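# Close the valve by turning its handwheel clockwise

## Task

Close the valve by rotating the handwheel clockwise (as viewed from above) until it is snug, without turning it past tight.

## Robot and tools

Robot: two seven-joint Kinova Gen3 arms, left_arm and right_arm, each with a two-finger parallel gripper. Each arm base sits on a tilted plate, and both plates hang on one metal frame behind the arms. In the scene frame, the origin is at table-top height midway between the nominal bases, +z points up, +x points out over the table, and left_arm is on the +y side. Image sides do not match arm names. Calibrated bases: left_arm at (-0.018, +0.291, +0.093) m, right_arm at (-0.053, -0.111, +0.093) m, both tilted.

Frames: every hand pose, velocity and target, and each wrist camera pose, is given in that arm's own base frame. The table and cam_high use the scene frame. A gripper's fingers point along its +z axis and open and close along its x axis. end_effector_position is the point midway between the pads, and the fingertips extend 17.5 mm past it. Reported poses can be off by a few centimetres.

A row is 18 numbers, each in [-1, 1], and both arms are always included. The order is: left dx, dy, dz, rx, ry, rz, left gripper position, force_limit, speed, then the same nine for the right arm. dx..rz are offsets, not poses. They are measured from that arm's Hand target at the start of the action or move, along that arm's base axes, and rotation is about the Hand target's position. 1.0 equals 0.6 m or 180 degrees, and rx, ry, rz together form one rotation vector. Every row of an action counts from the same start, so repeating an offset in a later call moves the arm further. Sending six zeros re-requests the current Hand target, which closes any gap where the hand stopped short. The gripper numbers are absolute commands, not offsets:
- position: +1 is fully open (50 mm), about -0.65 means the pads touch, and -1 means grip.
- force_limit: -1 is about 20 N, 0 about 102 N, +1 about 185 N.
- speed: -1 is 20 mm/s, 0 is 85, +1 is 150.
A 0 is a real command, so to leave a gripper unchanged, resend its last three values. The controller clips commanded orientation to within 32 degrees of the measured one. A large wrist turn can swing the elbow.

Tools:
- execute_actions(actions, cameras): actions is a list of actions. Each action is up to 15 rows, one per 1/30 s step, and a short action repeats its last row. An empty list just returns the state and images. cameras lists names (cam_high, cam_left_wrist, cam_right_wrist); [] means none, and null or omitted means all.
- move(target, speed, blend, blocking, cameras): target is one 18-number row or up to 15 rows. Every row is an offset from the same starting Hand targets, and the path is straight. speed is the top speed in m/s, from 0.002 to 0.5 (default 0.25); it can be one number or one per target. Rotation is capped at twice speed in rad/s and at most 0.873 rad/s. blend is a corner-rounding radius in m. blocking=false returns after about 0.5 s while the motion continues. The whole path is capped at 10 s, and it does not avoid obstacles.
- wait(seconds 0 to 10): lets the scene run with the last commands held.
- stop: brakes a running move.
- zoom_image(camera, region=[x0,y0,x1,y1]): gives a closer view of the latest image, with the region at most 504x504 px.
- clear_fault(arm): clears a reported torque fault.
- read_manual(section): returns licence text only.
- finished_scene(scene): ends the scene; scene is the current scene's number. This cannot be undone.

Results include, per arm: end_effector_position (m) and end_effector_quat_wxyz, Hand target (the last commanded pose after clipping), Tool commands, Joint positions, Joint velocities ("within noise" when at rest) and Joint torques. Flange force is the external force in gripper axes; it always has some error and may read "no reading". For the gripper, object_status codes are: 0 moving, 1 blocked while opening, 2 blocked while closing (holding), 3 at the commanded position or pads closed. Opening in mm is roughly (250 - position_measured) x 0.202. Action calls also list some step positions. A move adds a "move:" line giving its ending (done, off_target, moving, held or fault) and any limits; limits=paced means clipped and limits=held means steps were withheld. "done" means within 3 mm and 2 degrees, but neither done nor off_target tells you about contact. Other lines can report MOTOR HOT, an OVER-TEMPERATURE FAULT, or a torque fault.

Cameras: cam_high is fixed at 672x504, and there is a wrist camera on each arm. The calibrations are given, though fixed cameras may have drifted by a few mm or degrees.

Cautions:
- The arms are stiff. A target only millimetres beyond a firm contact presses very hard, so approach contacts slowly, and to release pressure command the target back past the gripper.
- A torque spike, or a joint deviating more than 5 degrees from its plan, triggers a fault stop that needs clear_fault. Any arm stop is costly.
- The clearance check blocks arm-to-arm approach but not every collision. Never let a gripper close on the other arm's fingers.
- Holding loads, keeping an arm stretched out, or pushing toward an unreachable pose heats the motors; at 75 °C the arm sags.
- Avoid hitting things, hard shoves, and knocking objects off the table.
- Stop turning the handwheel when it resists, because overtightening counts against you.

Each tool is called after "Request:" as name([rows], argument=value, ...), one row to a line, values as JSON.

## Session

Request:
execute_actions(actions=[])

Scene clock: 0.00 s.
left_arm: end_effector_position=(+0.2402, -0.6288, +0.1222) position_measured=3 object_status=3 end_effector_quat_wxyz=(-0.058, +0.242, +0.959, -0.139) | right_arm: end_effector_position=(+0.6019, -0.2472, +0.4134) position_measured=3 object_status=3 end_effector_quat_wxyz=(+0.648, +0.106, +0.747, +0.110)
Joint positions: left_arm=[1.287 0.966 -0.628 1.002 0.837 1.294 3.313] | right_arm=[0.754 0.364 -0.089 1.98 0.987 -0.858 2.207]
Joint velocities: within noise
Joint torques (N m): no reading
Flange force (N): no reading
Hand target: left_arm +0.2402, -0.6288, +0.1222; -0.058, +0.242, +0.959, -0.139 | right_arm +0.6019, -0.2472, +0.4134; +0.648, +0.106, +0.747, +0.110
Tool commands: left_gripper/position=+1.0 left_gripper/force_limit=+1.0 left_gripper/speed=+1.0 right_gripper/position=+1.0 right_gripper/force_limit=+1.0 right_gripper/speed=+1.0

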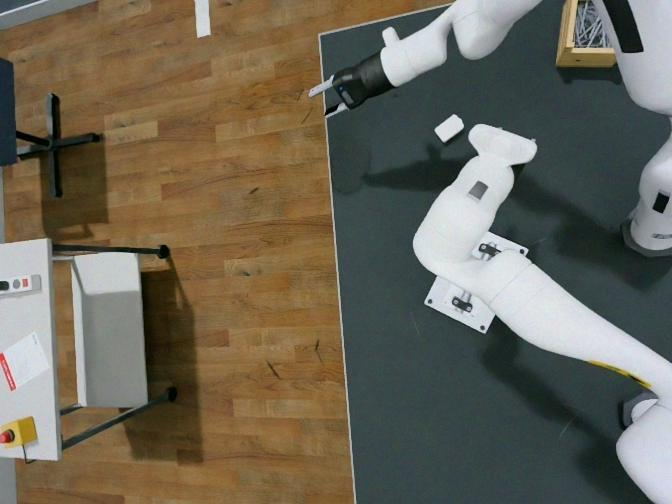

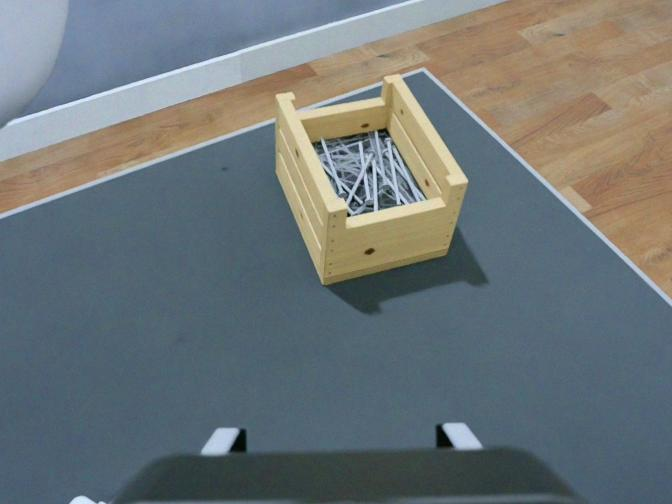

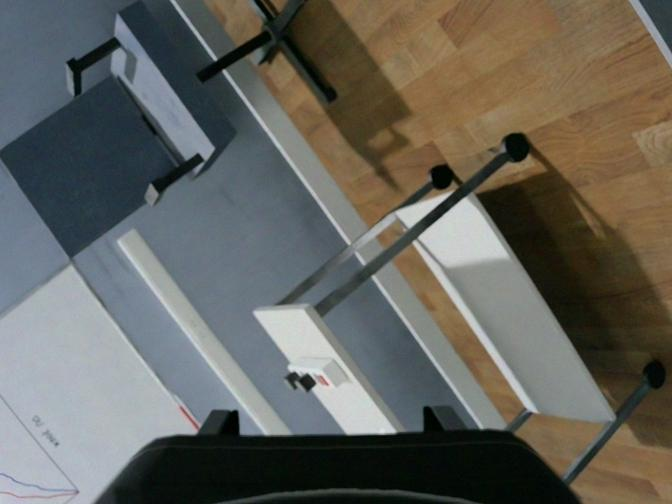

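Request:
move(target=[-0.024,0.4,0.54,0,0,0,1,1,1,0,0,0,0,0,0,1,1,1])

Scene clock: 12.70 s.
left_arm: end_effector_position=(+0.2259, -0.3888, +0.4462) position_measured=3 object_status=3 end_effector_quat_wxyz=(-0.058, +0.242, +0.959, -0.139) | right_arm: end_effector_position=(+0.6019, -0.2472, +0.4134) position_measured=3 object_status=3 end_effector_quat_wxyz=(+0.648, +0.106, +0.747, +0.110)
Joint positions: left_arm=[1.245 0.344 -0.785 1.044 0.564 1.854 3.293] | right_arm=[0.754 0.364 -0.089 1.98 0.987 -0.858 2.207]
Joint velocities: within noise
Joint torques (N m): left_arm=[5.38 -9.81 3.1 -9.52 2.1 0.01 0.44] | right_arm=[-1.32 -20.79 -2.28 -5.69 -0.71 -3.36 -0.16]
Flange force (N): left_arm=[1.8 3.0 2.3] | right_arm=[-0.5 0.6 3.7]
Hand target: left_arm +0.2259, -0.3888, +0.4462; -0.058, +0.242, +0.959, -0.139 | right_arm +0.6019, -0.2472, +0.4134; +0.648, +0.106, +0.747, +0.110
Off the commanded pose: left_arm 0.000 m, 0 deg | right_arm 0.000 m, 0 deg.
move: done
camera_calibration:
cam_left_wrist: T_world_to_cam=[[-0.861635, 0.50614, 0.0375178, 0.377324], [0.47351, 0.828289, -0.299542, 0.40177], [-0.182686, -0.240331, -0.953345, 0.537903], [0, 0, 0, 1]] pos_world=[0.23314, -0.394486, 0.618998]

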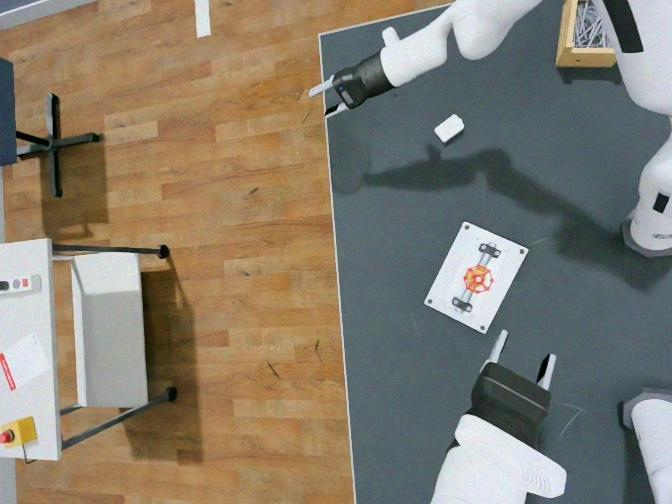

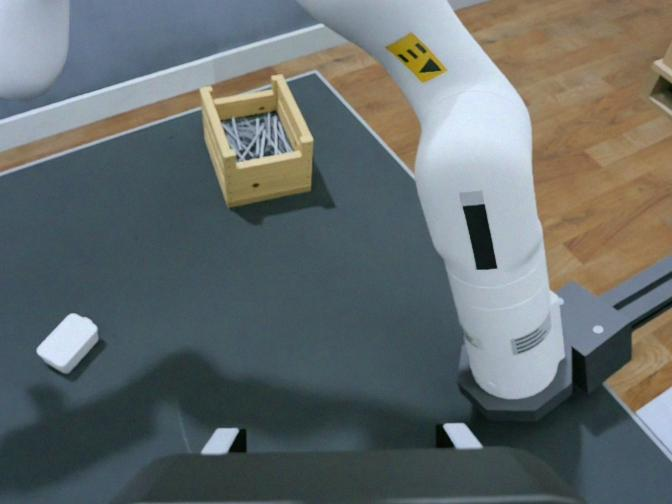

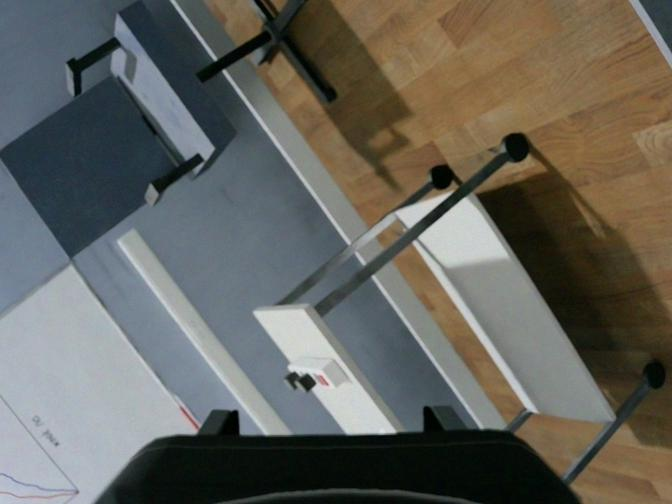

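Request:
zoom_image(camera="cam_high", region=[415, 210, 539, 340])

Scaled by 3.877 from the camera's 672x504 image, which has a finer 960x720 frame.

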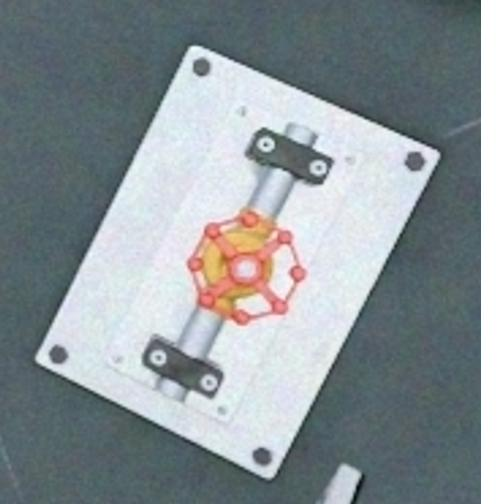

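Request:
move(target=[0.148,0.0928,-0.439,0.1773,-0.1253,-0.0018,1,1,1,0,0,0,0,0,0,1,1,1])

Request:
zoom_image(camera="cam_left_wrist", region=[84, 0, 588, 504])

Scene clock: 27.07 s.
left_arm: end_effector_position=(+0.3147, -0.3331, +0.1829) position_measured=3 object_status=3 end_effector_quat_wxyz=(+0.064, +0.241, +0.952, +0.178) | right_arm: end_effector_position=(+0.6019, -0.2472, +0.4134) position_measured=3 object_status=3 end_effector_quat_wxyz=(+0.648, +0.106, +0.747, +0.110)
Joint positions: left_arm=[1.509 0.697 -0.867 1.491 0.146 1.225 3.347] | right_arm=[0.754 0.364 -0.089 1.98 0.987 -0.858 2.207]
Joint velocities: within noise
Joint torques (N m): left_arm=[6.22 -14.13 0.02 -9.73 0.01 0.19 0.34] | right_arm=[-1.3 -20.78 -2.28 -5.67 -0.7 -3.36 -0.17]
Flange force (N): left_arm=[2.8 2.2 1.9] | right_arm=[-0.5 0.6 3.8]
Hand target: left_arm +0.3147, -0.3331, +0.1828; +0.064, +0.241, +0.952, +0.178 | right_arm +0.6019, -0.2472, +0.4134; +0.648, +0.106, +0.747, +0.110
Off the commanded pose: left_arm 0.000 m, 0 deg | right_arm 0.000 m, 0 deg.
move: done
camera_calibration:
cam_left_wrist: T_world_to_cam=[[-0.861802, 0.506765, -0.0220547, 0.446739], [0.464678, 0.806169, 0.366285, 0.10834], [0.203401, 0.305417, -0.930241, 0.372443], [0, 0, 0, 1]] pos_world=[0.258902, -0.427483, 0.316631]

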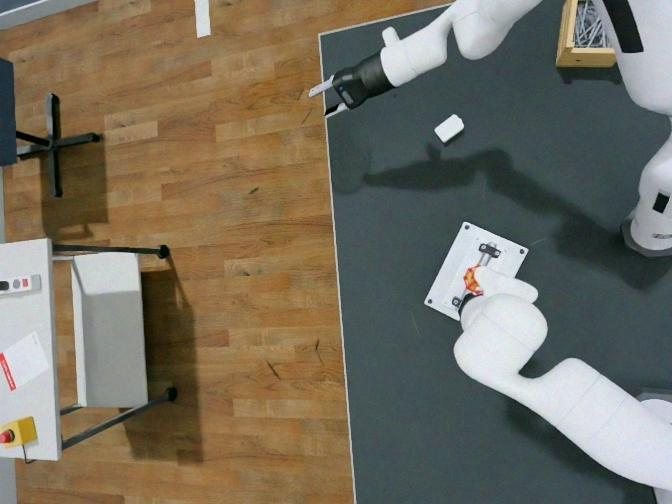

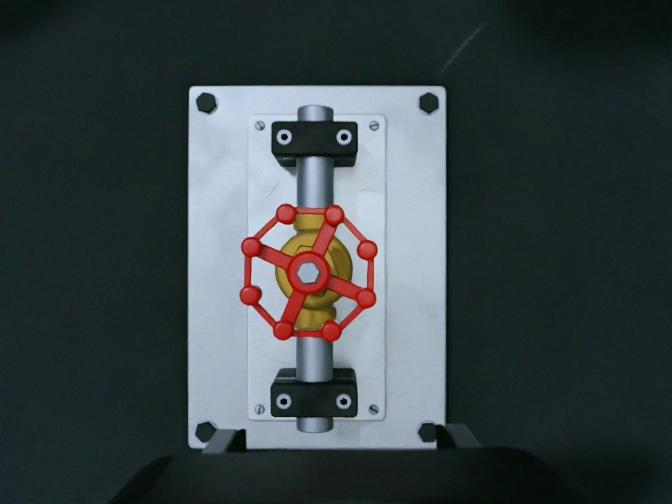

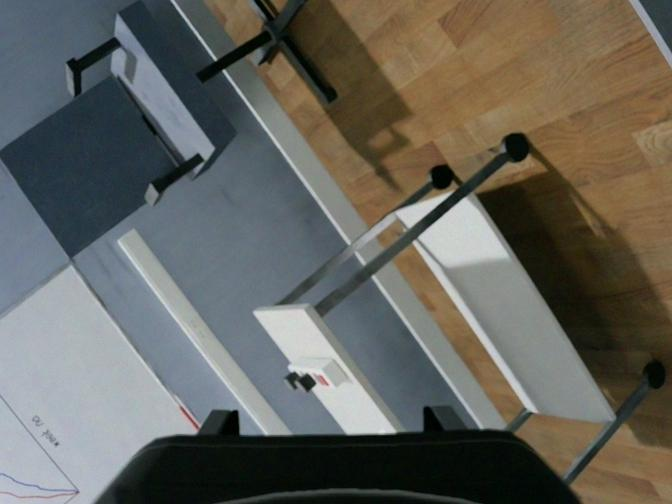

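Scaled by 1.000.

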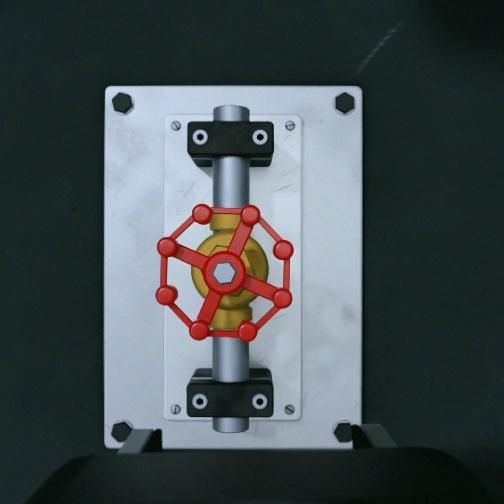

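Request:
move(target=[0.1517,0.1942,-0.1455,-0.1915,0.1126,-0.0049,1,1,1,0,0,0,0,0,0,1,1,1], cameras=["cam_high","cam_left_wrist"])

Request:
zoom_image(camera="cam_left_wrist", region=[210, 120, 462, 372])

Scene clock: 52.63 s.
left_arm: end_effector_position=(+0.4057, -0.2166, +0.0955) position_measured=3 object_status=3 end_effector_quat_wxyz=(-0.033, +0.246, +0.956, -0.156) | right_arm: end_effector_position=(+0.6019, -0.2472, +0.4134) position_measured=3 object_status=3 end_effector_quat_wxyz=(+0.648, +0.106, +0.747, +0.110)
Joint positions: left_arm=[0.561 0.669 -0.536 1.715 0.72 1.083 2.314] | right_arm=[0.754 0.364 -0.089 1.98 0.987 -0.858 2.207]
Joint velocities: within noise
Joint torques (N m): left_arm=[6.96 -18.25 3.32 -5.74 1.17 2.02 0.63] | right_arm=[-1.32 -20.79 -2.3 -5.68 -0.67 -3.35 -0.14]
Flange force (N): left_arm=[3.1 1.3 1.9] | right_arm=[-0.5 0.6 3.7]
Hand target: left_arm +0.4057, -0.2166, +0.0955; -0.033, +0.246, +0.956, -0.156 | right_arm +0.6019, -0.2472, +0.4134; +0.648, +0.106, +0.747, +0.110
Off the commanded pose: left_arm 0.000 m, 0 deg | right_arm 0.000 m, 0 deg.
move: done
camera_calibration:
cam_left_wrist: T_world_to_cam=[[-0.861773, 0.506813, -0.0220835, 0.464178], [0.486774, 0.813874, -0.317268, 0.0622383], [-0.142823, -0.284163, -0.948079, 0.251598], [0, 0, 0, 1]] pos_world=[0.405654, -0.214411, 0.268532]
Images, in order (width x height): cam_high 672x504, cam_left_wrist 672x504.

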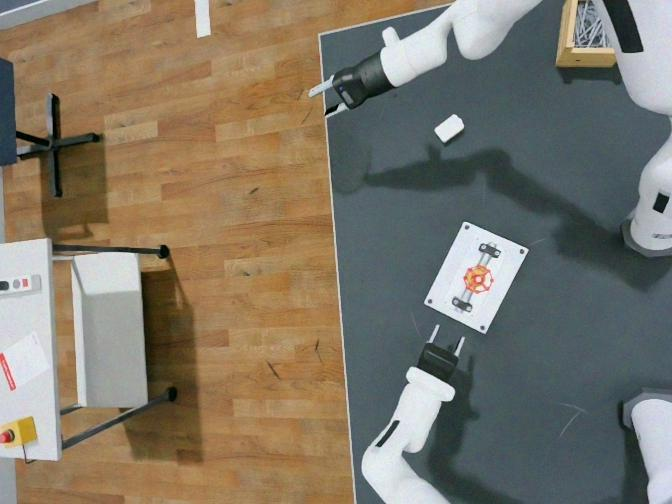

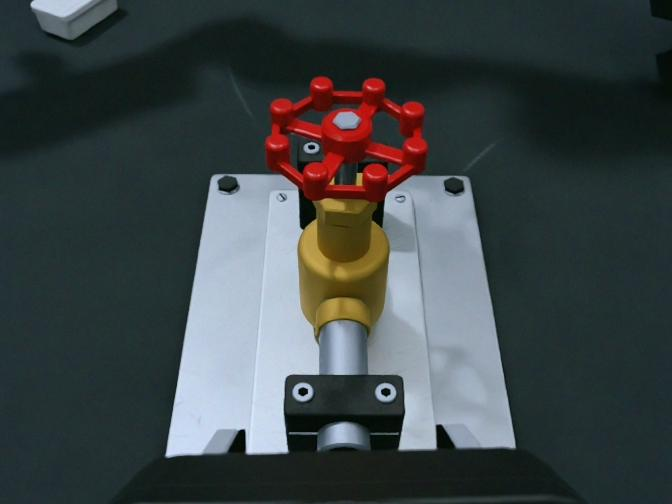

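Scaled by 2.000.

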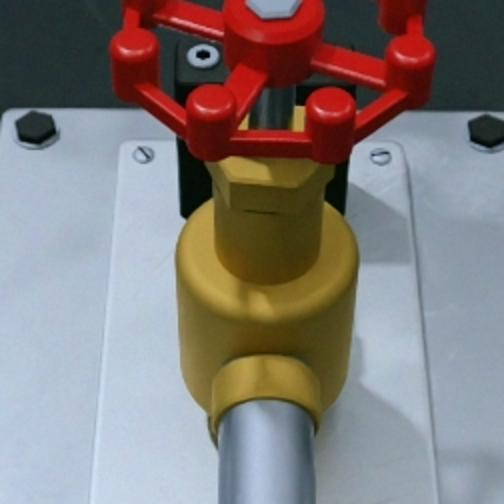

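Request:
zoom_image(camera="cam_left_wrist", region=[256, 66, 440, 216])

Scaled by 2.739.

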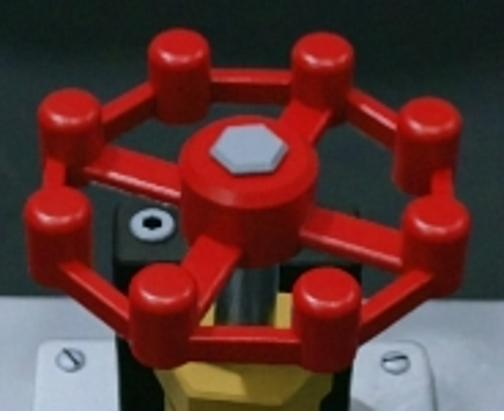

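Request:
zoom_image(camera="cam_left_wrist", region=[180, 400, 500, 504])

Scaled by 1.575.

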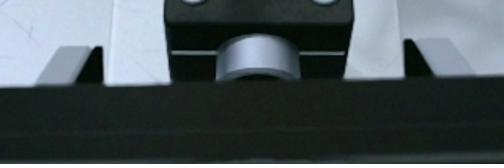

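Request:
move([
  [-0.1427,-0.234,0.0217,0.1915,-0.1126,0.0049,1,1,1,0,0,0,0,0,0,1,1,1],
  [-0.1253,-0.2083,-0.0557,0.1915,-0.1126,0.0049,1,1,1,0,0,0,0,0,0,1,1,1],
], speed=[0.25,0.08], cameras=["cam_high","cam_left_wrist"])

Request:
zoom_image(camera="cam_left_wrist", region=[180, 300, 500, 504])

Scene clock: 94.90 s.
left_arm: end_effector_position=(+0.3305, -0.3416, +0.0621) position_measured=3 object_status=3 end_effector_quat_wxyz=(+0.064, +0.242, +0.952, +0.178) | right_arm: end_effector_position=(+0.6019, -0.2472, +0.4134) position_measured=3 object_status=3 end_effector_quat_wxyz=(+0.648, +0.106, +0.747, +0.110)
Joint positions: left_arm=[1.457 0.906 -0.824 1.566 0.299 0.987 3.301] | right_arm=[0.754 0.364 -0.089 1.98 0.987 -0.858 2.207]
Joint velocities: within noise
Joint torques (N m): left_arm=[6.75 -17.64 -1 -8.24 -0.02 0.15 0.33] | right_arm=[-1.31 -20.81 -2.29 -5.62 -0.68 -3.36 -0.17]
Flange force (N): left_arm=[1.9 1.7 0.9] | right_arm=[-0.5 0.5 3.9]
Hand target: left_arm +0.3305, -0.3415, +0.0621; +0.064, +0.242, +0.952, +0.178 | right_arm +0.6019, -0.2472, +0.4134; +0.648, +0.106, +0.747, +0.110
Off the commanded pose: left_arm 0.000 m, 0 deg | right_arm 0.000 m, 0 deg.
move: done
camera_calibration:
cam_left_wrist: T_world_to_cam=[[-0.861771, 0.506822, -0.0219751, 0.462002], [0.464739, 0.806099, 0.366363, 0.151999], [0.203395, 0.305508, -0.930213, 0.259581], [0, 0, 0, 1]] pos_world=[0.274702, -0.435983, 0.195932]
Images, in order (width x height): cam_high 672x504, cam_left_wrist 672x504.

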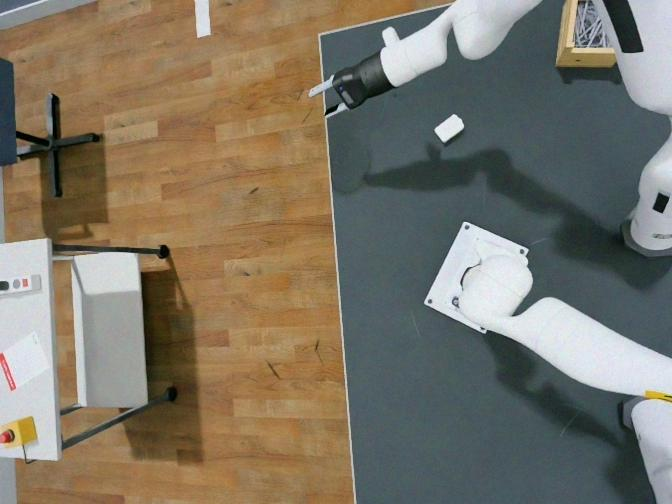

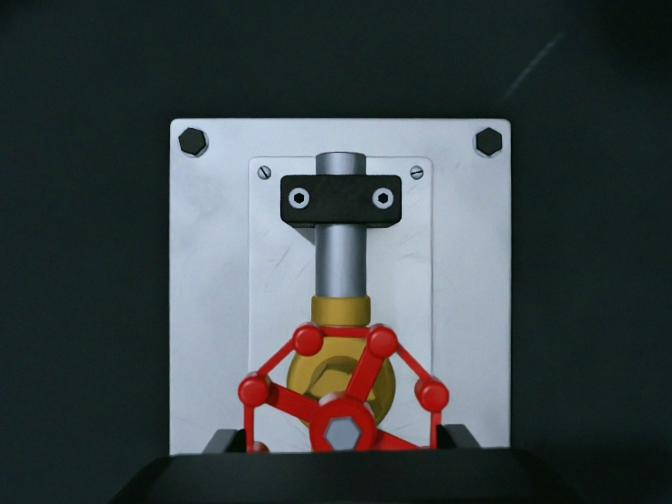

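Scaled by 1.575.

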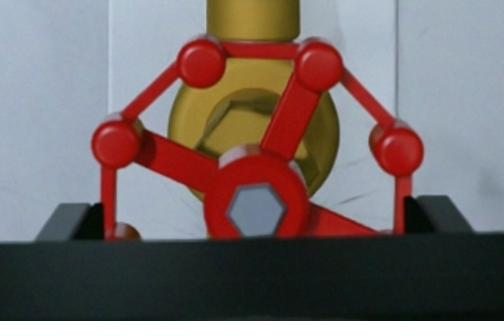

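Request:
move(target=[0,0,0,0.104,0.154,-0.4644,1,1,1,0,0,0,0,0,0,1,1,1], speed=0.4, cameras=["cam_left_wrist"])

Request:
zoom_image(camera="cam_left_wrist", region=[180, 300, 500, 504])

Scene clock: 101.73 s.
left_arm: end_effector_position=(+0.3305, -0.3415, +0.0621) position_measured=3 object_status=3 end_effector_quat_wxyz=(-0.081, +0.844, +0.502, +0.171) | right_arm: end_effector_position=(+0.6019, -0.2472, +0.4134) position_measured=3 object_status=3 end_effector_quat_wxyz=(+0.648, +0.106, +0.747, +0.110)
Joint positions: left_arm=[1.229 0.793 -0.398 1.574 -0.098 0.946 2.06] | right_arm=[0.754 0.364 -0.089 1.98 0.987 -0.858 2.207]
Joint velocities: within noise
Joint torques (N m): left_arm=[7.03 -18.26 2.23 -8.4 -0.05 0.27 0.38] | right_arm=[-1.31 -20.8 -2.28 -5.64 -0.7 -3.35 -0.16]
Flange force (N): left_arm=[2.0 -2.0 1.7] | right_arm=[-0.6 0.5 3.8]
Hand target: left_arm +0.3305, -0.3415, +0.0621; -0.081, +0.844, +0.502, +0.171 | right_arm +0.6019, -0.2472, +0.4134; +0.648, +0.106, +0.747, +0.110
Off the commanded pose: left_arm 0.000 m, 0 deg | right_arm 0.000 m, 0 deg.
move: done
camera_calibration:
cam_left_wrist: T_world_to_cam=[[0.463645, 0.803548, 0.373289, 0.100769], [0.861947, -0.506606, 0.0199443, -0.406134], [0.205137, 0.312508, -0.927501, 0.261153], [0, 0, 0, 1]] pos_world=[0.249773, -0.368335, 0.212703]
Images, in order (width x height): cam_left_wrist 672x504.

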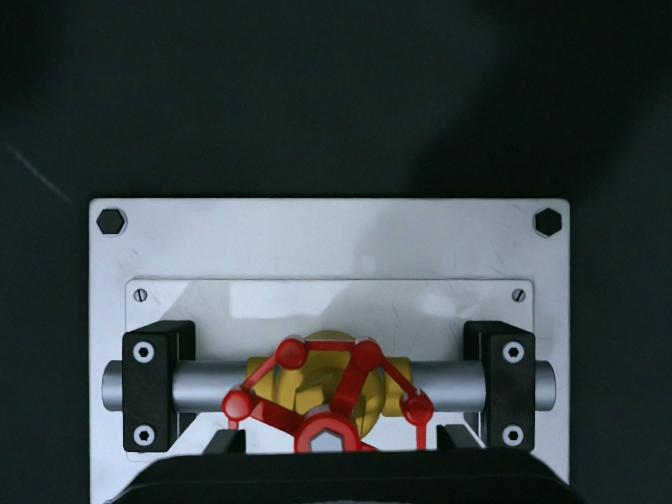

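Scaled by 1.575.

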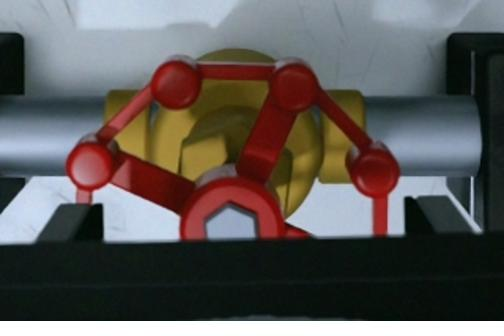

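Request:
move([
  [-0.0037,-0.0050,-0.0025,0,0,0,0.145,-0.6,-0.5,0,0,0,0,0,0,1,1,1],
  [0.0015,0.0027,-0.0257,0,0,0,0.145,-0.6,-0.5,0,0,0,0,0,0,1,1,1],
], speed=0.08, cameras=["cam_left_wrist"])

Request:
zoom_image(camera="cam_left_wrist", region=[180, 300, 500, 504])

Scene clock: 110.87 s.
left_arm: end_effector_position=(+0.3314, -0.3400, +0.0467) position_measured=131 object_status=3 end_effector_quat_wxyz=(-0.081, +0.844, +0.502, +0.171) | right_arm: end_effector_position=(+0.6019, -0.2472, +0.4134) position_measured=3 object_status=3 end_effector_quat_wxyz=(+0.648, +0.106, +0.747, +0.110)
Joint positions: left_arm=[1.224 0.817 -0.395 1.587 -0.094 0.91 2.064] | right_arm=[0.754 0.364 -0.089 1.98 0.987 -0.858 2.207]
Joint velocities: within noise
Joint torques (N m): left_arm=[7.06 -18.73 2.18 -8.13 -0.06 0.16 0.45] | right_arm=[-1.31 -20.78 -2.27 -5.65 -0.69 -3.35 -0.15]
Flange force (N): left_arm=[1.6 -1.3 1.6] | right_arm=[-0.6 0.6 3.8]
Hand target: left_arm +0.3314, -0.3399, +0.0467; -0.081, +0.844, +0.502, +0.171 | right_arm +0.6019, -0.2472, +0.4134; +0.648, +0.106, +0.747, +0.110
Off the commanded pose: left_arm 0.000 m, 0 deg | right_arm 0.000 m, 0 deg.
move: done
camera_calibration:
cam_left_wrist: T_world_to_cam=[[0.463661, 0.803573, 0.373215, 0.104844], [0.861937, -0.506622, 0.0199914, -0.405721], [0.205143, 0.312418, -0.92753, 0.246269], [0, 0, 0, 1]] pos_world=[0.250573, -0.366735, 0.197404]
Images, in order (width x height): cam_left_wrist 672x504.

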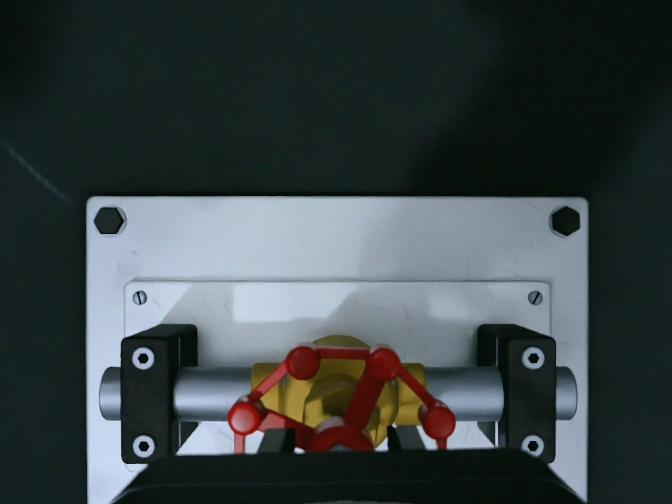

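Scaled by 1.575.

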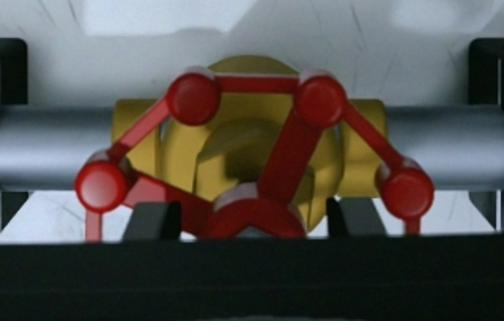

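Request:
move(target=[0.00208,0.00308,-0.00928,0,0,0,0.145,-0.6,-0.5,0,0,0,0,0,0,1,1,1], speed=0.03, cameras=["cam_left_wrist"])

Request:
zoom_image(camera="cam_left_wrist", region=[220, 330, 460, 480])

Scene clock: 116.87 s.
left_arm: end_effector_position=(+0.3326, -0.3381, +0.0411) position_measured=131 object_status=3 end_effector_quat_wxyz=(-0.081, +0.844, +0.502, +0.171) | right_arm: end_effector_position=(+0.6019, -0.2472, +0.4134) position_measured=3 object_status=3 end_effector_quat_wxyz=(+0.648, +0.106, +0.747, +0.110)
Joint positions: left_arm=[1.22 0.825 -0.394 1.593 -0.093 0.894 2.063] | right_arm=[0.754 0.364 -0.089 1.98 0.987 -0.858 2.207]
Joint velocities: within noise
Joint torques (N m): left_arm=[7.09 -18.65 2.21 -8.32 -0.03 0.12 0.42] | right_arm=[-1.35 -20.8 -2.28 -5.65 -0.65 -3.35 -0.16]
Flange force (N): left_arm=[2.3 -2.5 1.5] | right_arm=[-0.5 0.5 3.8]
Hand target: left_arm +0.3327, -0.3381, +0.0411; -0.081, +0.844, +0.502, +0.171 | right_arm +0.6019, -0.2472, +0.4134; +0.648, +0.106, +0.747, +0.110
Off the commanded pose: left_arm 0.000 m, 0 deg | right_arm 0.000 m, 0 deg.
move: done
camera_calibration:
cam_left_wrist: T_world_to_cam=[[0.463731, 0.803532, 0.373216, 0.104772], [0.861899, -0.506687, 0.0199615, -0.405775], [0.205143, 0.312418, -0.92753, 0.240215], [0, 0, 0, 1]] pos_world=[0.251873, -0.364836, 0.191803]
Images, in order (width x height): cam_left_wrist 672x504.

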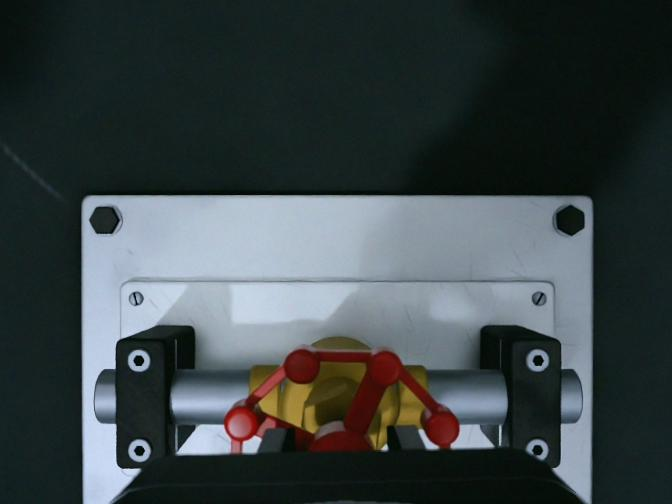

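Scaled by 2.100.

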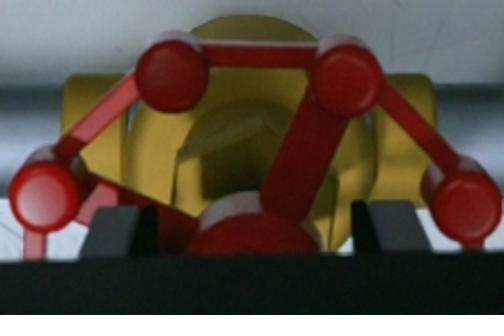

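Request:
move(target=[0.00104,0.00154,-0.00464,0,0,0,0.145,-0.6,-0.5,0,0,0,0,0,0,1,1,1], speed=0.02, cameras=["cam_left_wrist"])

Request:
move(target=[0.00035,0.00051,-0.00155,0,0,0,0.145,-0.6,-0.5,0,0,0,0,0,0,1,1,1], speed=0.02, cameras=["cam_left_wrist"])

Request:
zoom_image(camera="cam_left_wrist", region=[220, 330, 460, 480])

Scene clock: 121.17 s.
left_arm: end_effector_position=(+0.3333, -0.3372, +0.0383) position_measured=131 object_status=3 end_effector_quat_wxyz=(-0.081, +0.844, +0.502, +0.171) | right_arm: end_effector_position=(+0.6019, -0.2472, +0.4134) position_measured=3 object_status=3 end_effector_quat_wxyz=(+0.648, +0.106, +0.747, +0.110)
Joint positions: left_arm=[1.218 0.83 -0.394 1.597 -0.093 0.887 2.063] | right_arm=[0.754 0.364 -0.089 1.98 0.987 -0.858 2.207]
Joint velocities: within noise
Joint torques (N m): left_arm=[7.08 -18.65 2.14 -8.02 -0.07 0.43 0.43] | right_arm=[-1.31 -20.78 -2.32 -5.68 -0.69 -3.33 -0.16]
Flange force (N): left_arm=[2.1 -2.2 2.0] | right_arm=[-0.5 0.6 3.7]
Hand target: left_arm +0.3333, -0.3372, +0.0383; -0.081, +0.844, +0.502, +0.171 | right_arm +0.6019, -0.2472, +0.4134; +0.648, +0.106, +0.747, +0.110
Off the commanded pose: left_arm 0.000 m, 0 deg | right_arm 0.000 m, 0 deg.
move: done
camera_calibration:
cam_left_wrist: T_world_to_cam=[[0.463693, 0.803554, 0.373215, 0.104833], [0.86192, -0.506651, 0.0199778, -0.405776], [0.205143, 0.312418, -0.92753, 0.237213], [0, 0, 0, 1]] pos_world=[0.252473, -0.363936, 0.189004]
Images, in order (width x height): cam_left_wrist 672x504.

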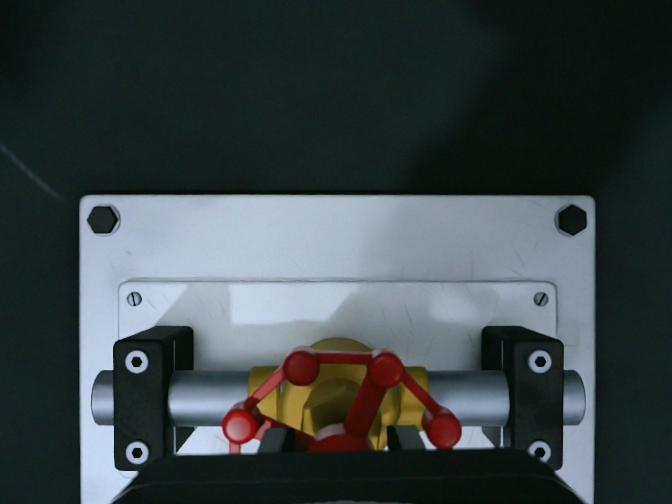

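Scene clock: 121.87 s.
left_arm: end_effector_position=(+0.3335, -0.3369, +0.0374) position_measured=131 object_status=3 end_effector_quat_wxyz=(-0.081, +0.844, +0.502, +0.171) | right_arm: end_effector_position=(+0.6019, -0.2472, +0.4134) position_measured=3 object_status=3 end_effector_quat_wxyz=(+0.648, +0.106, +0.747, +0.110)
Joint positions: left_arm=[1.217 0.831 -0.393 1.598 -0.093 0.884 2.063] | right_arm=[0.754 0.364 -0.089 1.98 0.987 -0.858 2.207]
Joint velocities: within noise
Joint torques (N m): left_arm=[7.03 -18.65 2.17 -7.97 -0.06 0.26 0.42] | right_arm=[-1.31 -20.8 -2.28 -5.65 -0.68 -3.35 -0.14]
Flange force (N): left_arm=[1.9 -1.9 1.4] | right_arm=[-0.6 0.5 3.8]
Hand target: left_arm +0.3335, -0.3369, +0.0374; -0.081, +0.844, +0.502, +0.171 | right_arm +0.6019, -0.2472, +0.4134; +0.648, +0.106, +0.747, +0.110
Off the commanded pose: left_arm 0.000 m, 0 deg | right_arm 0.000 m, 0 deg.
move: done
camera_calibration:
cam_left_wrist: T_world_to_cam=[[0.463731, 0.803532, 0.373216, 0.104855], [0.861899, -0.506687, 0.0199615, -0.405781], [0.205143, 0.312418, -0.92753, 0.236151], [0, 0, 0, 1]] pos_world=[0.252673, -0.363636, 0.188003]
Images, in order (width x height): cam_left_wrist 672x504.

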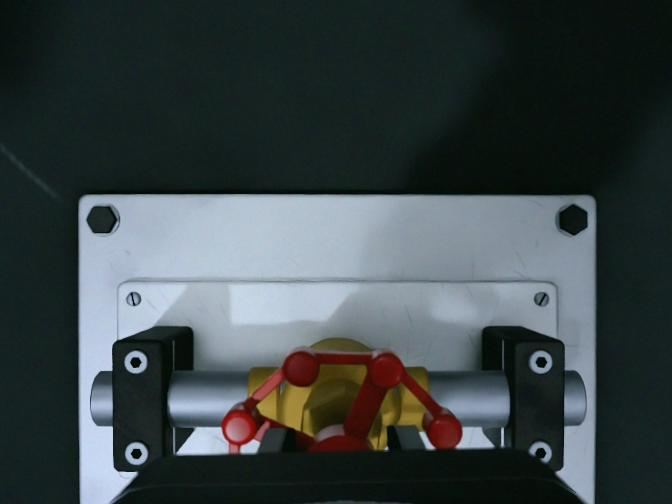

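Scaled by 2.100.

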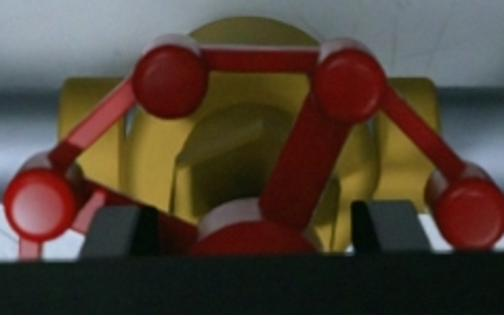

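Request:
move(target=[0.0005,0.00077,-0.0023,0,0,0,0.145,-0.6,-0.5,0,0,0,0,0,0,1,1,1], speed=0.02, cameras=["cam_left_wrist"])

Request:
zoom_image(camera="cam_left_wrist", region=[220, 330, 460, 480])

Scene clock: 124.93 s.
left_arm: end_effector_position=(+0.3338, -0.3364, +0.0360) position_measured=131 object_status=3 end_effector_quat_wxyz=(-0.081, +0.844, +0.502, +0.171) | right_arm: end_effector_position=(+0.6019, -0.2472, +0.4134) position_measured=3 object_status=3 end_effector_quat_wxyz=(+0.648, +0.106, +0.747, +0.110)
Joint positions: left_arm=[1.217 0.833 -0.393 1.599 -0.093 0.88 2.063] | right_arm=[0.754 0.364 -0.089 1.98 0.987 -0.858 2.207]
Joint velocities: within noise
Joint torques (N m): left_arm=[7.16 -18.72 2.12 -7.97 -0.08 0.25 0.41] | right_arm=[-1.34 -20.78 -2.29 -5.67 -0.7 -3.36 -0.17]
Flange force (N): left_arm=[1.9 -1.7 1.6] | right_arm=[-0.5 0.6 3.7]
Hand target: left_arm +0.3338, -0.3364, +0.0360; -0.081, +0.844, +0.502, +0.171 | right_arm +0.6019, -0.2472, +0.4134; +0.648, +0.106, +0.747, +0.110
Off the commanded pose: left_arm 0.000 m, 0 deg | right_arm 0.000 m, 0 deg.
move: done
camera_calibration:
cam_left_wrist: T_world_to_cam=[[0.463731, 0.803532, 0.373216, 0.104799], [0.861899, -0.506687, 0.0199615, -0.40576], [0.205143, 0.312418, -0.92753, 0.234727], [0, 0, 0, 1]] pos_world=[0.252973, -0.363136, 0.186703]
Images, in order (width x height): cam_left_wrist 672x504.

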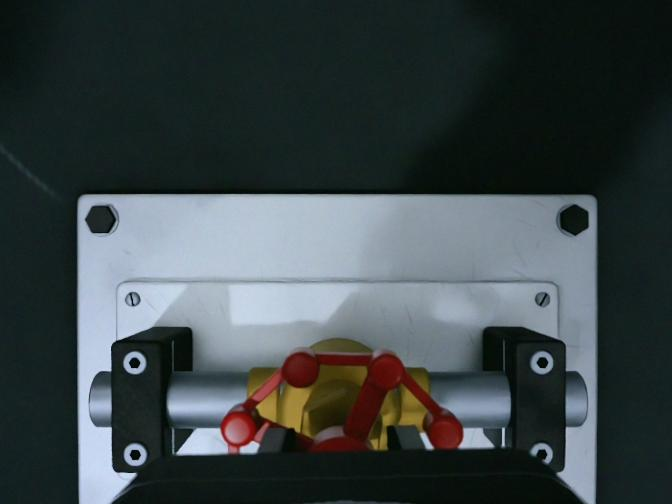

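Scaled by 2.100.

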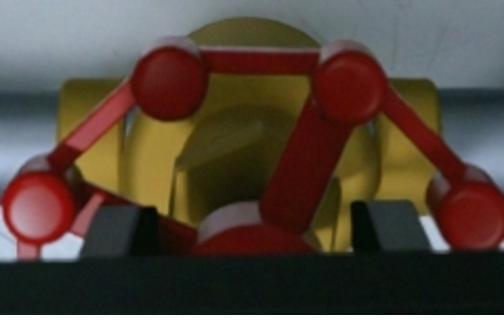

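Request:
move(target=[0.0004,0.00062,-0.00186,0,0,0,0.145,-0.6,-0.5,0,0,0,0,0,0,1,1,1], speed=0.02, cameras=[])

Request:
move(target=[0.0004,0.00062,-0.00186,0,0,0,0.145,-0.6,-0.5,0,0,0,0,0,0,1,1,1], speed=0.02, cameras=["cam_left_wrist"])

Request:
zoom_image(camera="cam_left_wrist", region=[220, 330, 460, 480])

Scene clock: 128.07 s.
left_arm: end_effector_position=(+0.3340, -0.3361, +0.0349) position_measured=131 object_status=3 end_effector_quat_wxyz=(-0.081, +0.844, +0.502, +0.171) | right_arm: end_effector_position=(+0.6019, -0.2472, +0.4134) position_measured=3 object_status=3 end_effector_quat_wxyz=(+0.648, +0.106, +0.747, +0.110)
Joint positions: left_arm=[1.216 0.835 -0.393 1.6 -0.092 0.877 2.062] | right_arm=[0.754 0.364 -0.089 1.98 0.987 -0.858 2.207]
Joint velocities: within noise
Joint torques (N m): left_arm=[5.6 -13.06 2.21 -7.21 0.06 -1.25 0.55] | right_arm=[-1.33 -20.75 -2.29 -5.63 -0.69 -3.37 -0.17]
Flange force (N): left_arm=[5.6 -5.9 -12.1] | right_arm=[-0.6 0.6 3.8]
Hand target: left_arm +0.3340, -0.3360, +0.0349; -0.081, +0.844, +0.502, +0.171 | right_arm +0.6019, -0.2472, +0.4134; +0.648, +0.106, +0.747, +0.110
Off the commanded pose: left_arm 0.000 m, 0 deg | right_arm 0.000 m, 0 deg.
move: done
No camera images: "cameras" was empty.

Scene clock: 128.77 s.
left_arm: end_effector_position=(+0.3343, -0.3357, +0.0338) position_measured=131 object_status=3 end_effector_quat_wxyz=(-0.081, +0.844, +0.502, +0.171) | right_arm: end_effector_position=(+0.6019, -0.2472, +0.4134) position_measured=3 object_status=3 end_effector_quat_wxyz=(+0.648, +0.106, +0.747, +0.110)
Joint positions: left_arm=[1.215 0.836 -0.393 1.602 -0.092 0.874 2.062] | right_arm=[0.754 0.364 -0.089 1.98 0.987 -0.858 2.207]
Joint velocities: within noise
Joint torques (N m): left_arm=[2.08 -2.16 2.1 -5.18 0.22 -3.93 0.47] | right_arm=[-1.3 -20.81 -2.29 -5.66 -0.68 -3.35 -0.16]
Flange force (N): left_arm=[10.4 -13.2 -38.8] | right_arm=[-0.5 0.6 3.8]
Hand target: left_arm +0.3343, -0.3357, +0.0338; -0.081, +0.844, +0.502, +0.171 | right_arm +0.6019, -0.2472, +0.4134; +0.648, +0.106, +0.747, +0.110
Off the commanded pose: left_arm 0.000 m, 0 deg | right_arm 0.000 m, 0 deg.
move: done
camera_calibration:
cam_left_wrist: T_world_to_cam=[[0.463747, 0.803557, 0.373141, 0.104845], [0.861889, -0.506702, 0.0200086, -0.405804], [0.20515, 0.312327, -0.927559, 0.232337], [0, 0, 0, 1]] pos_world=[0.253473, -0.362436, 0.184504]
Images, in order (width x height): cam_left_wrist 672x504.

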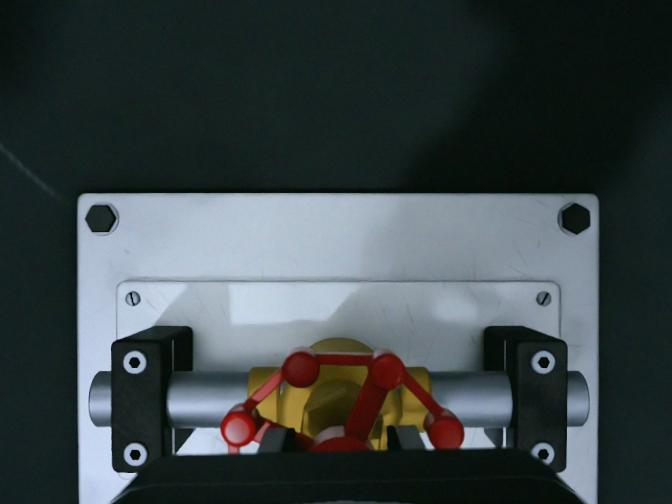

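Scaled by 2.100.

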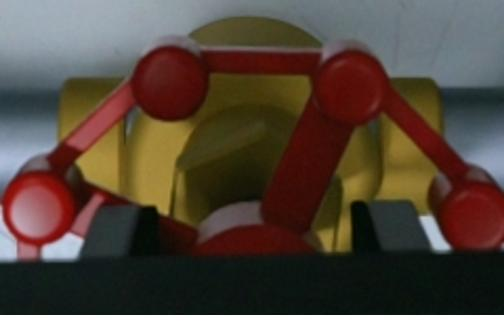

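Request:
move(target=[-0.00076,-0.00113,0.0034,0,0,0,0.145,-0.6,-0.5,0,0,0,0,0,0,1,1,1], speed=0.02, cameras=[])

Request:
move(target=[0,0,0,0,0,0,-1,0,-0.9,0,0,0,0,0,0,1,1,1], cameras=["cam_left_wrist"])

Scene clock: 132.73 s.
left_arm: end_effector_position=(+0.3338, -0.3363, +0.0357) position_measured=131 object_status=3 end_effector_quat_wxyz=(-0.081, +0.844, +0.502, +0.171) | right_arm: end_effector_position=(+0.6019, -0.2472, +0.4134) position_measured=3 object_status=3 end_effector_quat_wxyz=(+0.648, +0.106, +0.747, +0.110)
Joint positions: left_arm=[1.216 0.834 -0.393 1.6 -0.093 0.88 2.063] | right_arm=[0.754 0.364 -0.089 1.98 0.987 -0.858 2.207]
Joint velocities: within noise
Joint torques (N m): left_arm=[7.07 -19.1 2 -7.95 -0.08 0.21 0.4] | right_arm=[-1.3 -20.81 -2.27 -5.66 -0.68 -3.35 -0.18]
Flange force (N): left_arm=[1.2 -1.2 1.9] | right_arm=[-0.4 0.6 3.9]
Hand target: left_arm +0.3338, -0.3363, +0.0358; -0.081, +0.844, +0.502, +0.171 | right_arm +0.6019, -0.2472, +0.4134; +0.648, +0.106, +0.747, +0.110
Off the commanded pose: left_arm 0.000 m, 0 deg | right_arm 0.000 m, 0 deg.
move: done
No camera images: "cameras" was empty.

Scene clock: 133.23 s.
left_arm: end_effector_position=(+0.3338, -0.3364, +0.0358) position_measured=164 object_status=2 end_effector_quat_wxyz=(-0.081, +0.844, +0.502, +0.171) | right_arm: end_effector_position=(+0.6019, -0.2472, +0.4134) position_measured=3 object_status=3 end_effector_quat_wxyz=(+0.648, +0.106, +0.747, +0.110)
Joint positions: left_arm=[1.216 0.833 -0.393 1.599 -0.093 0.88 2.063] | right_arm=[0.754 0.364 -0.089 1.98 0.987 -0.858 2.207]
Joint velocities: within noise
Joint torques (N m): left_arm=[6.87 -20.15 1.4 -8.31 -0.46 0.56 0.38] | right_arm=[-1.31 -20.8 -2.27 -5.66 -0.7 -3.34 -0.18]
Flange force (N): left_arm=[0.0 -1.7 4.7] | right_arm=[-0.4 0.5 3.8]
Hand target: left_arm +0.3338, -0.3363, +0.0358; -0.081, +0.844, +0.502, +0.171 | right_arm +0.6019, -0.2472, +0.4134; +0.648, +0.106, +0.747, +0.110
Off the commanded pose: left_arm 0.000 m, 0 deg | right_arm 0.000 m, 0 deg.
move: done
camera_calibration:
cam_left_wrist: T_world_to_cam=[[0.463731, 0.803532, 0.373216, 0.104827], [0.861899, -0.506687, 0.0199615, -0.405842], [0.205143, 0.312418, -0.92753, 0.234521], [0, 0, 0, 1]] pos_world=[0.253073, -0.363136, 0.186503]
Images, in order (width x height): cam_left_wrist 672x504.

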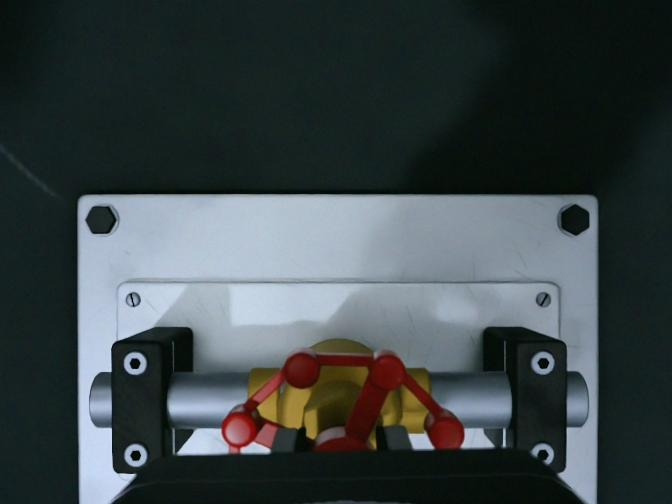

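Request:
move(target=[0,0,0,0.0518,0.0771,-0.2321,-1,0,-0.9,0,0,0,0,0,0,1,1,1], speed=0.3, cameras=["cam_left_wrist"])

Scene clock: 138.27 s.
left_arm: end_effector_position=(+0.3338, -0.3363, +0.0358) position_measured=164 object_status=2 end_effector_quat_wxyz=(-0.140, +0.972, +0.141, +0.127) | right_arm: end_effector_position=(+0.6019, -0.2472, +0.4134) position_measured=3 object_status=3 end_effector_quat_wxyz=(+0.648, +0.106, +0.747, +0.110)
Joint positions: left_arm=[1.088 0.808 -0.179 1.605 -0.291 0.897 1.443] | right_arm=[0.754 0.364 -0.089 1.98 0.987 -0.858 2.207]
Joint velocities: within noise
Joint torques (N m): left_arm=[7.72 -18.73 4.25 -7.36 -0.08 0.45 0.1] | right_arm=[-1.29 -20.81 -2.28 -5.67 -0.7 -3.37 -0.17]
Flange force (N): left_arm=[0.8 -2.2 1.8] | right_arm=[-0.5 0.6 3.8]
Hand target: left_arm +0.3338, -0.3363, +0.0358; -0.140, +0.972, +0.141, +0.127 | right_arm +0.6019, -0.2472, +0.4134; +0.648, +0.106, +0.747, +0.110
Off the commanded pose: left_arm 0.000 m, 0 deg | right_arm 0.000 m, 0 deg.
move: done
camera_calibration:
cam_left_wrist: T_world_to_cam=[[0.936597, 0.208913, 0.281322, -0.249775], [0.281522, -0.926652, -0.249121, -0.343633], [0.208644, 0.312524, -0.926713, 0.233314], [0, 0, 0, 1]] pos_world=[0.281999, -0.339164, 0.200876]
Images, in order (width x height): cam_left_wrist 672x504.

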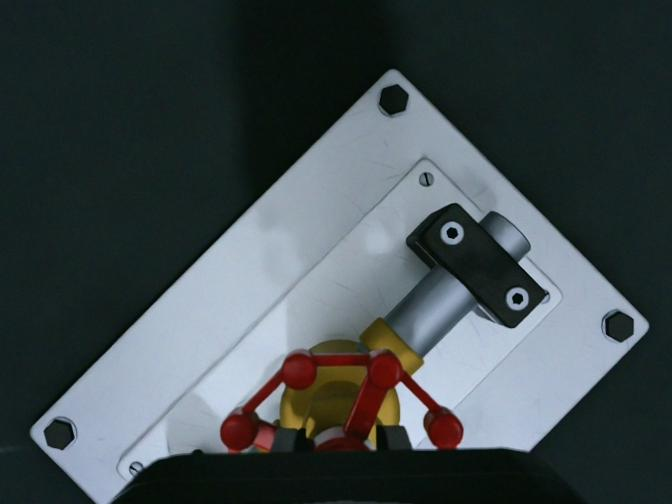

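Request:
move(target=[0,0,0,0.192,0.2856,-0.8599,-1,0,-0.9,0,0,0,0,0,0,1,1,1], speed=0.25, blocking=false, cameras=[])

Request:
wait(seconds=0.7, cameras=[])

Request:
wait(seconds=0.5, cameras=[])

Scene clock: 145.33 s.
left_arm: end_effector_position=(+0.3338, -0.3363, +0.0358) position_measured=164 object_status=2 end_effector_quat_wxyz=(-0.151, +0.980, +0.055, +0.115) | right_arm: end_effector_position=(+0.6019, -0.2472, +0.4134) position_measured=3 object_status=3 end_effector_quat_wxyz=(+0.648, +0.106, +0.747, +0.110)
Joint positions: left_arm=[1.061 0.805 -0.133 1.607 -0.334 0.903 1.303] | right_arm=[0.754 0.364 -0.089 1.98 0.987 -0.858 2.207]
Joint velocities: left_arm=[-0.081 -0.007 0.134 0.004 -0.118 0.022 -0.398] | right_arm=[within noise]
Joint torques (N m): left_arm=[7.72 -18.75 4.4 -7.67 0.09 0.28 -0.31] | right_arm=[-1.31 -20.8 -2.3 -5.68 -0.68 -3.35 -0.17]
Flange force (N): left_arm=[-0.9 -3.2 1.9] | right_arm=[-0.4 0.6 3.8]
Hand target: left_arm +0.3338, -0.3363, +0.0358; -0.154, +0.981, +0.031, +0.111 | right_arm +0.6019, -0.2472, +0.4134; +0.648, +0.106, +0.747, +0.110
Tool commands: left_gripper/position=-1.0 left_gripper/force_limit=+0.0 left_gripper/speed=-0.9 right_gripper/position=+1.0 right_gripper/force_limit=+1.0 right_gripper/speed=+1.0
Off the commanded pose: left_arm 0.000 m, 157 deg | right_arm 0.000 m, 0 deg.
move: running
No camera images: "cameras" was empty.

Scene clock: 146.03 s.
left_arm: end_effector_position=(+0.3338, -0.3363, +0.0358) position_measured=164 object_status=2 end_effector_quat_wxyz=(-0.169, +0.975, -0.116, +0.087) | right_arm: end_effector_position=(+0.6019, -0.2472, +0.4134) position_measured=3 object_status=3 end_effector_quat_wxyz=(+0.648, +0.106, +0.747, +0.110)
Joint positions: left_arm=[1.003 0.802 -0.039 1.61 -0.414 0.92 1.021] | right_arm=[0.754 0.364 -0.089 1.98 0.987 -0.858 2.207]
Joint velocities: left_arm=[-0.082 -0.002 0.133 0.005 -0.114 0.026 -0.405] | right_arm=[within noise]
Joint torques (N m): left_arm=[9 -18.89 5.45 -7.38 -0.09 0.09 -0.27] | right_arm=[-1.31 -20.8 -2.29 -5.67 -0.69 -3.35 -0.17]
Flange force (N): left_arm=[0.5 -3.5 2.1] | right_arm=[-0.4 0.6 3.8]
Hand target: left_arm +0.3338, -0.3363, +0.0358; -0.171, +0.972, -0.140, +0.082 | right_arm +0.6019, -0.2472, +0.4134; +0.648, +0.106, +0.747, +0.110
Tool commands: left_gripper/position=-1.0 left_gripper/force_limit=+0.0 left_gripper/speed=-0.9 right_gripper/position=+1.0 right_gripper/force_limit=+1.0 right_gripper/speed=+1.0
Off the commanded pose: left_arm 0.000 m, 137 deg | right_arm 0.000 m, 0 deg.
earlier move: running
wait: 0.70 s; no rest
No camera images: "cameras" was empty.

Scene clock: 146.53 s.
left_arm: end_effector_position=(+0.3338, -0.3364, +0.0359) position_measured=164 object_status=2 end_effector_quat_wxyz=(-0.178, +0.953, -0.237, +0.066) | right_arm: end_effector_position=(+0.6019, -0.2472, +0.4134) position_measured=3 object_status=3 end_effector_quat_wxyz=(+0.648, +0.106, +0.747, +0.110)
Joint positions: left_arm=[0.963 0.802 0.027 1.612 -0.469 0.934 0.817] | right_arm=[0.754 0.364 -0.089 1.98 0.987 -0.858 2.207]
Joint velocities: left_arm=[-0.081 0.003 0.132 0.003 -0.109 0.03 -0.409] | right_arm=[within noise]
Joint torques (N m): left_arm=[9.45 -19.98 6.63 -7.18 0.26 0.62 0.08] | right_arm=[-1.34 -20.8 -2.28 -5.7 -0.7 -3.34 -0.17]
Flange force (N): left_arm=[1.0 -3.7 5.5] | right_arm=[-0.4 0.6 3.6]
Hand target: left_arm +0.3338, -0.3363, +0.0358; -0.179, +0.947, -0.260, +0.060 | right_arm +0.6019, -0.2472, +0.4134; +0.648, +0.106, +0.747, +0.110
Tool commands: left_gripper/position=-1.0 left_gripper/force_limit=+0.0 left_gripper/speed=-0.9 right_gripper/position=+1.0 right_gripper/force_limit=+1.0 right_gripper/speed=+1.0
Off the commanded pose: left_arm 0.000 m, 122 deg | right_arm 0.000 m, 0 deg.
earlier move: running
wait: 0.50 s; no rest
No camera images: "cameras" was empty.


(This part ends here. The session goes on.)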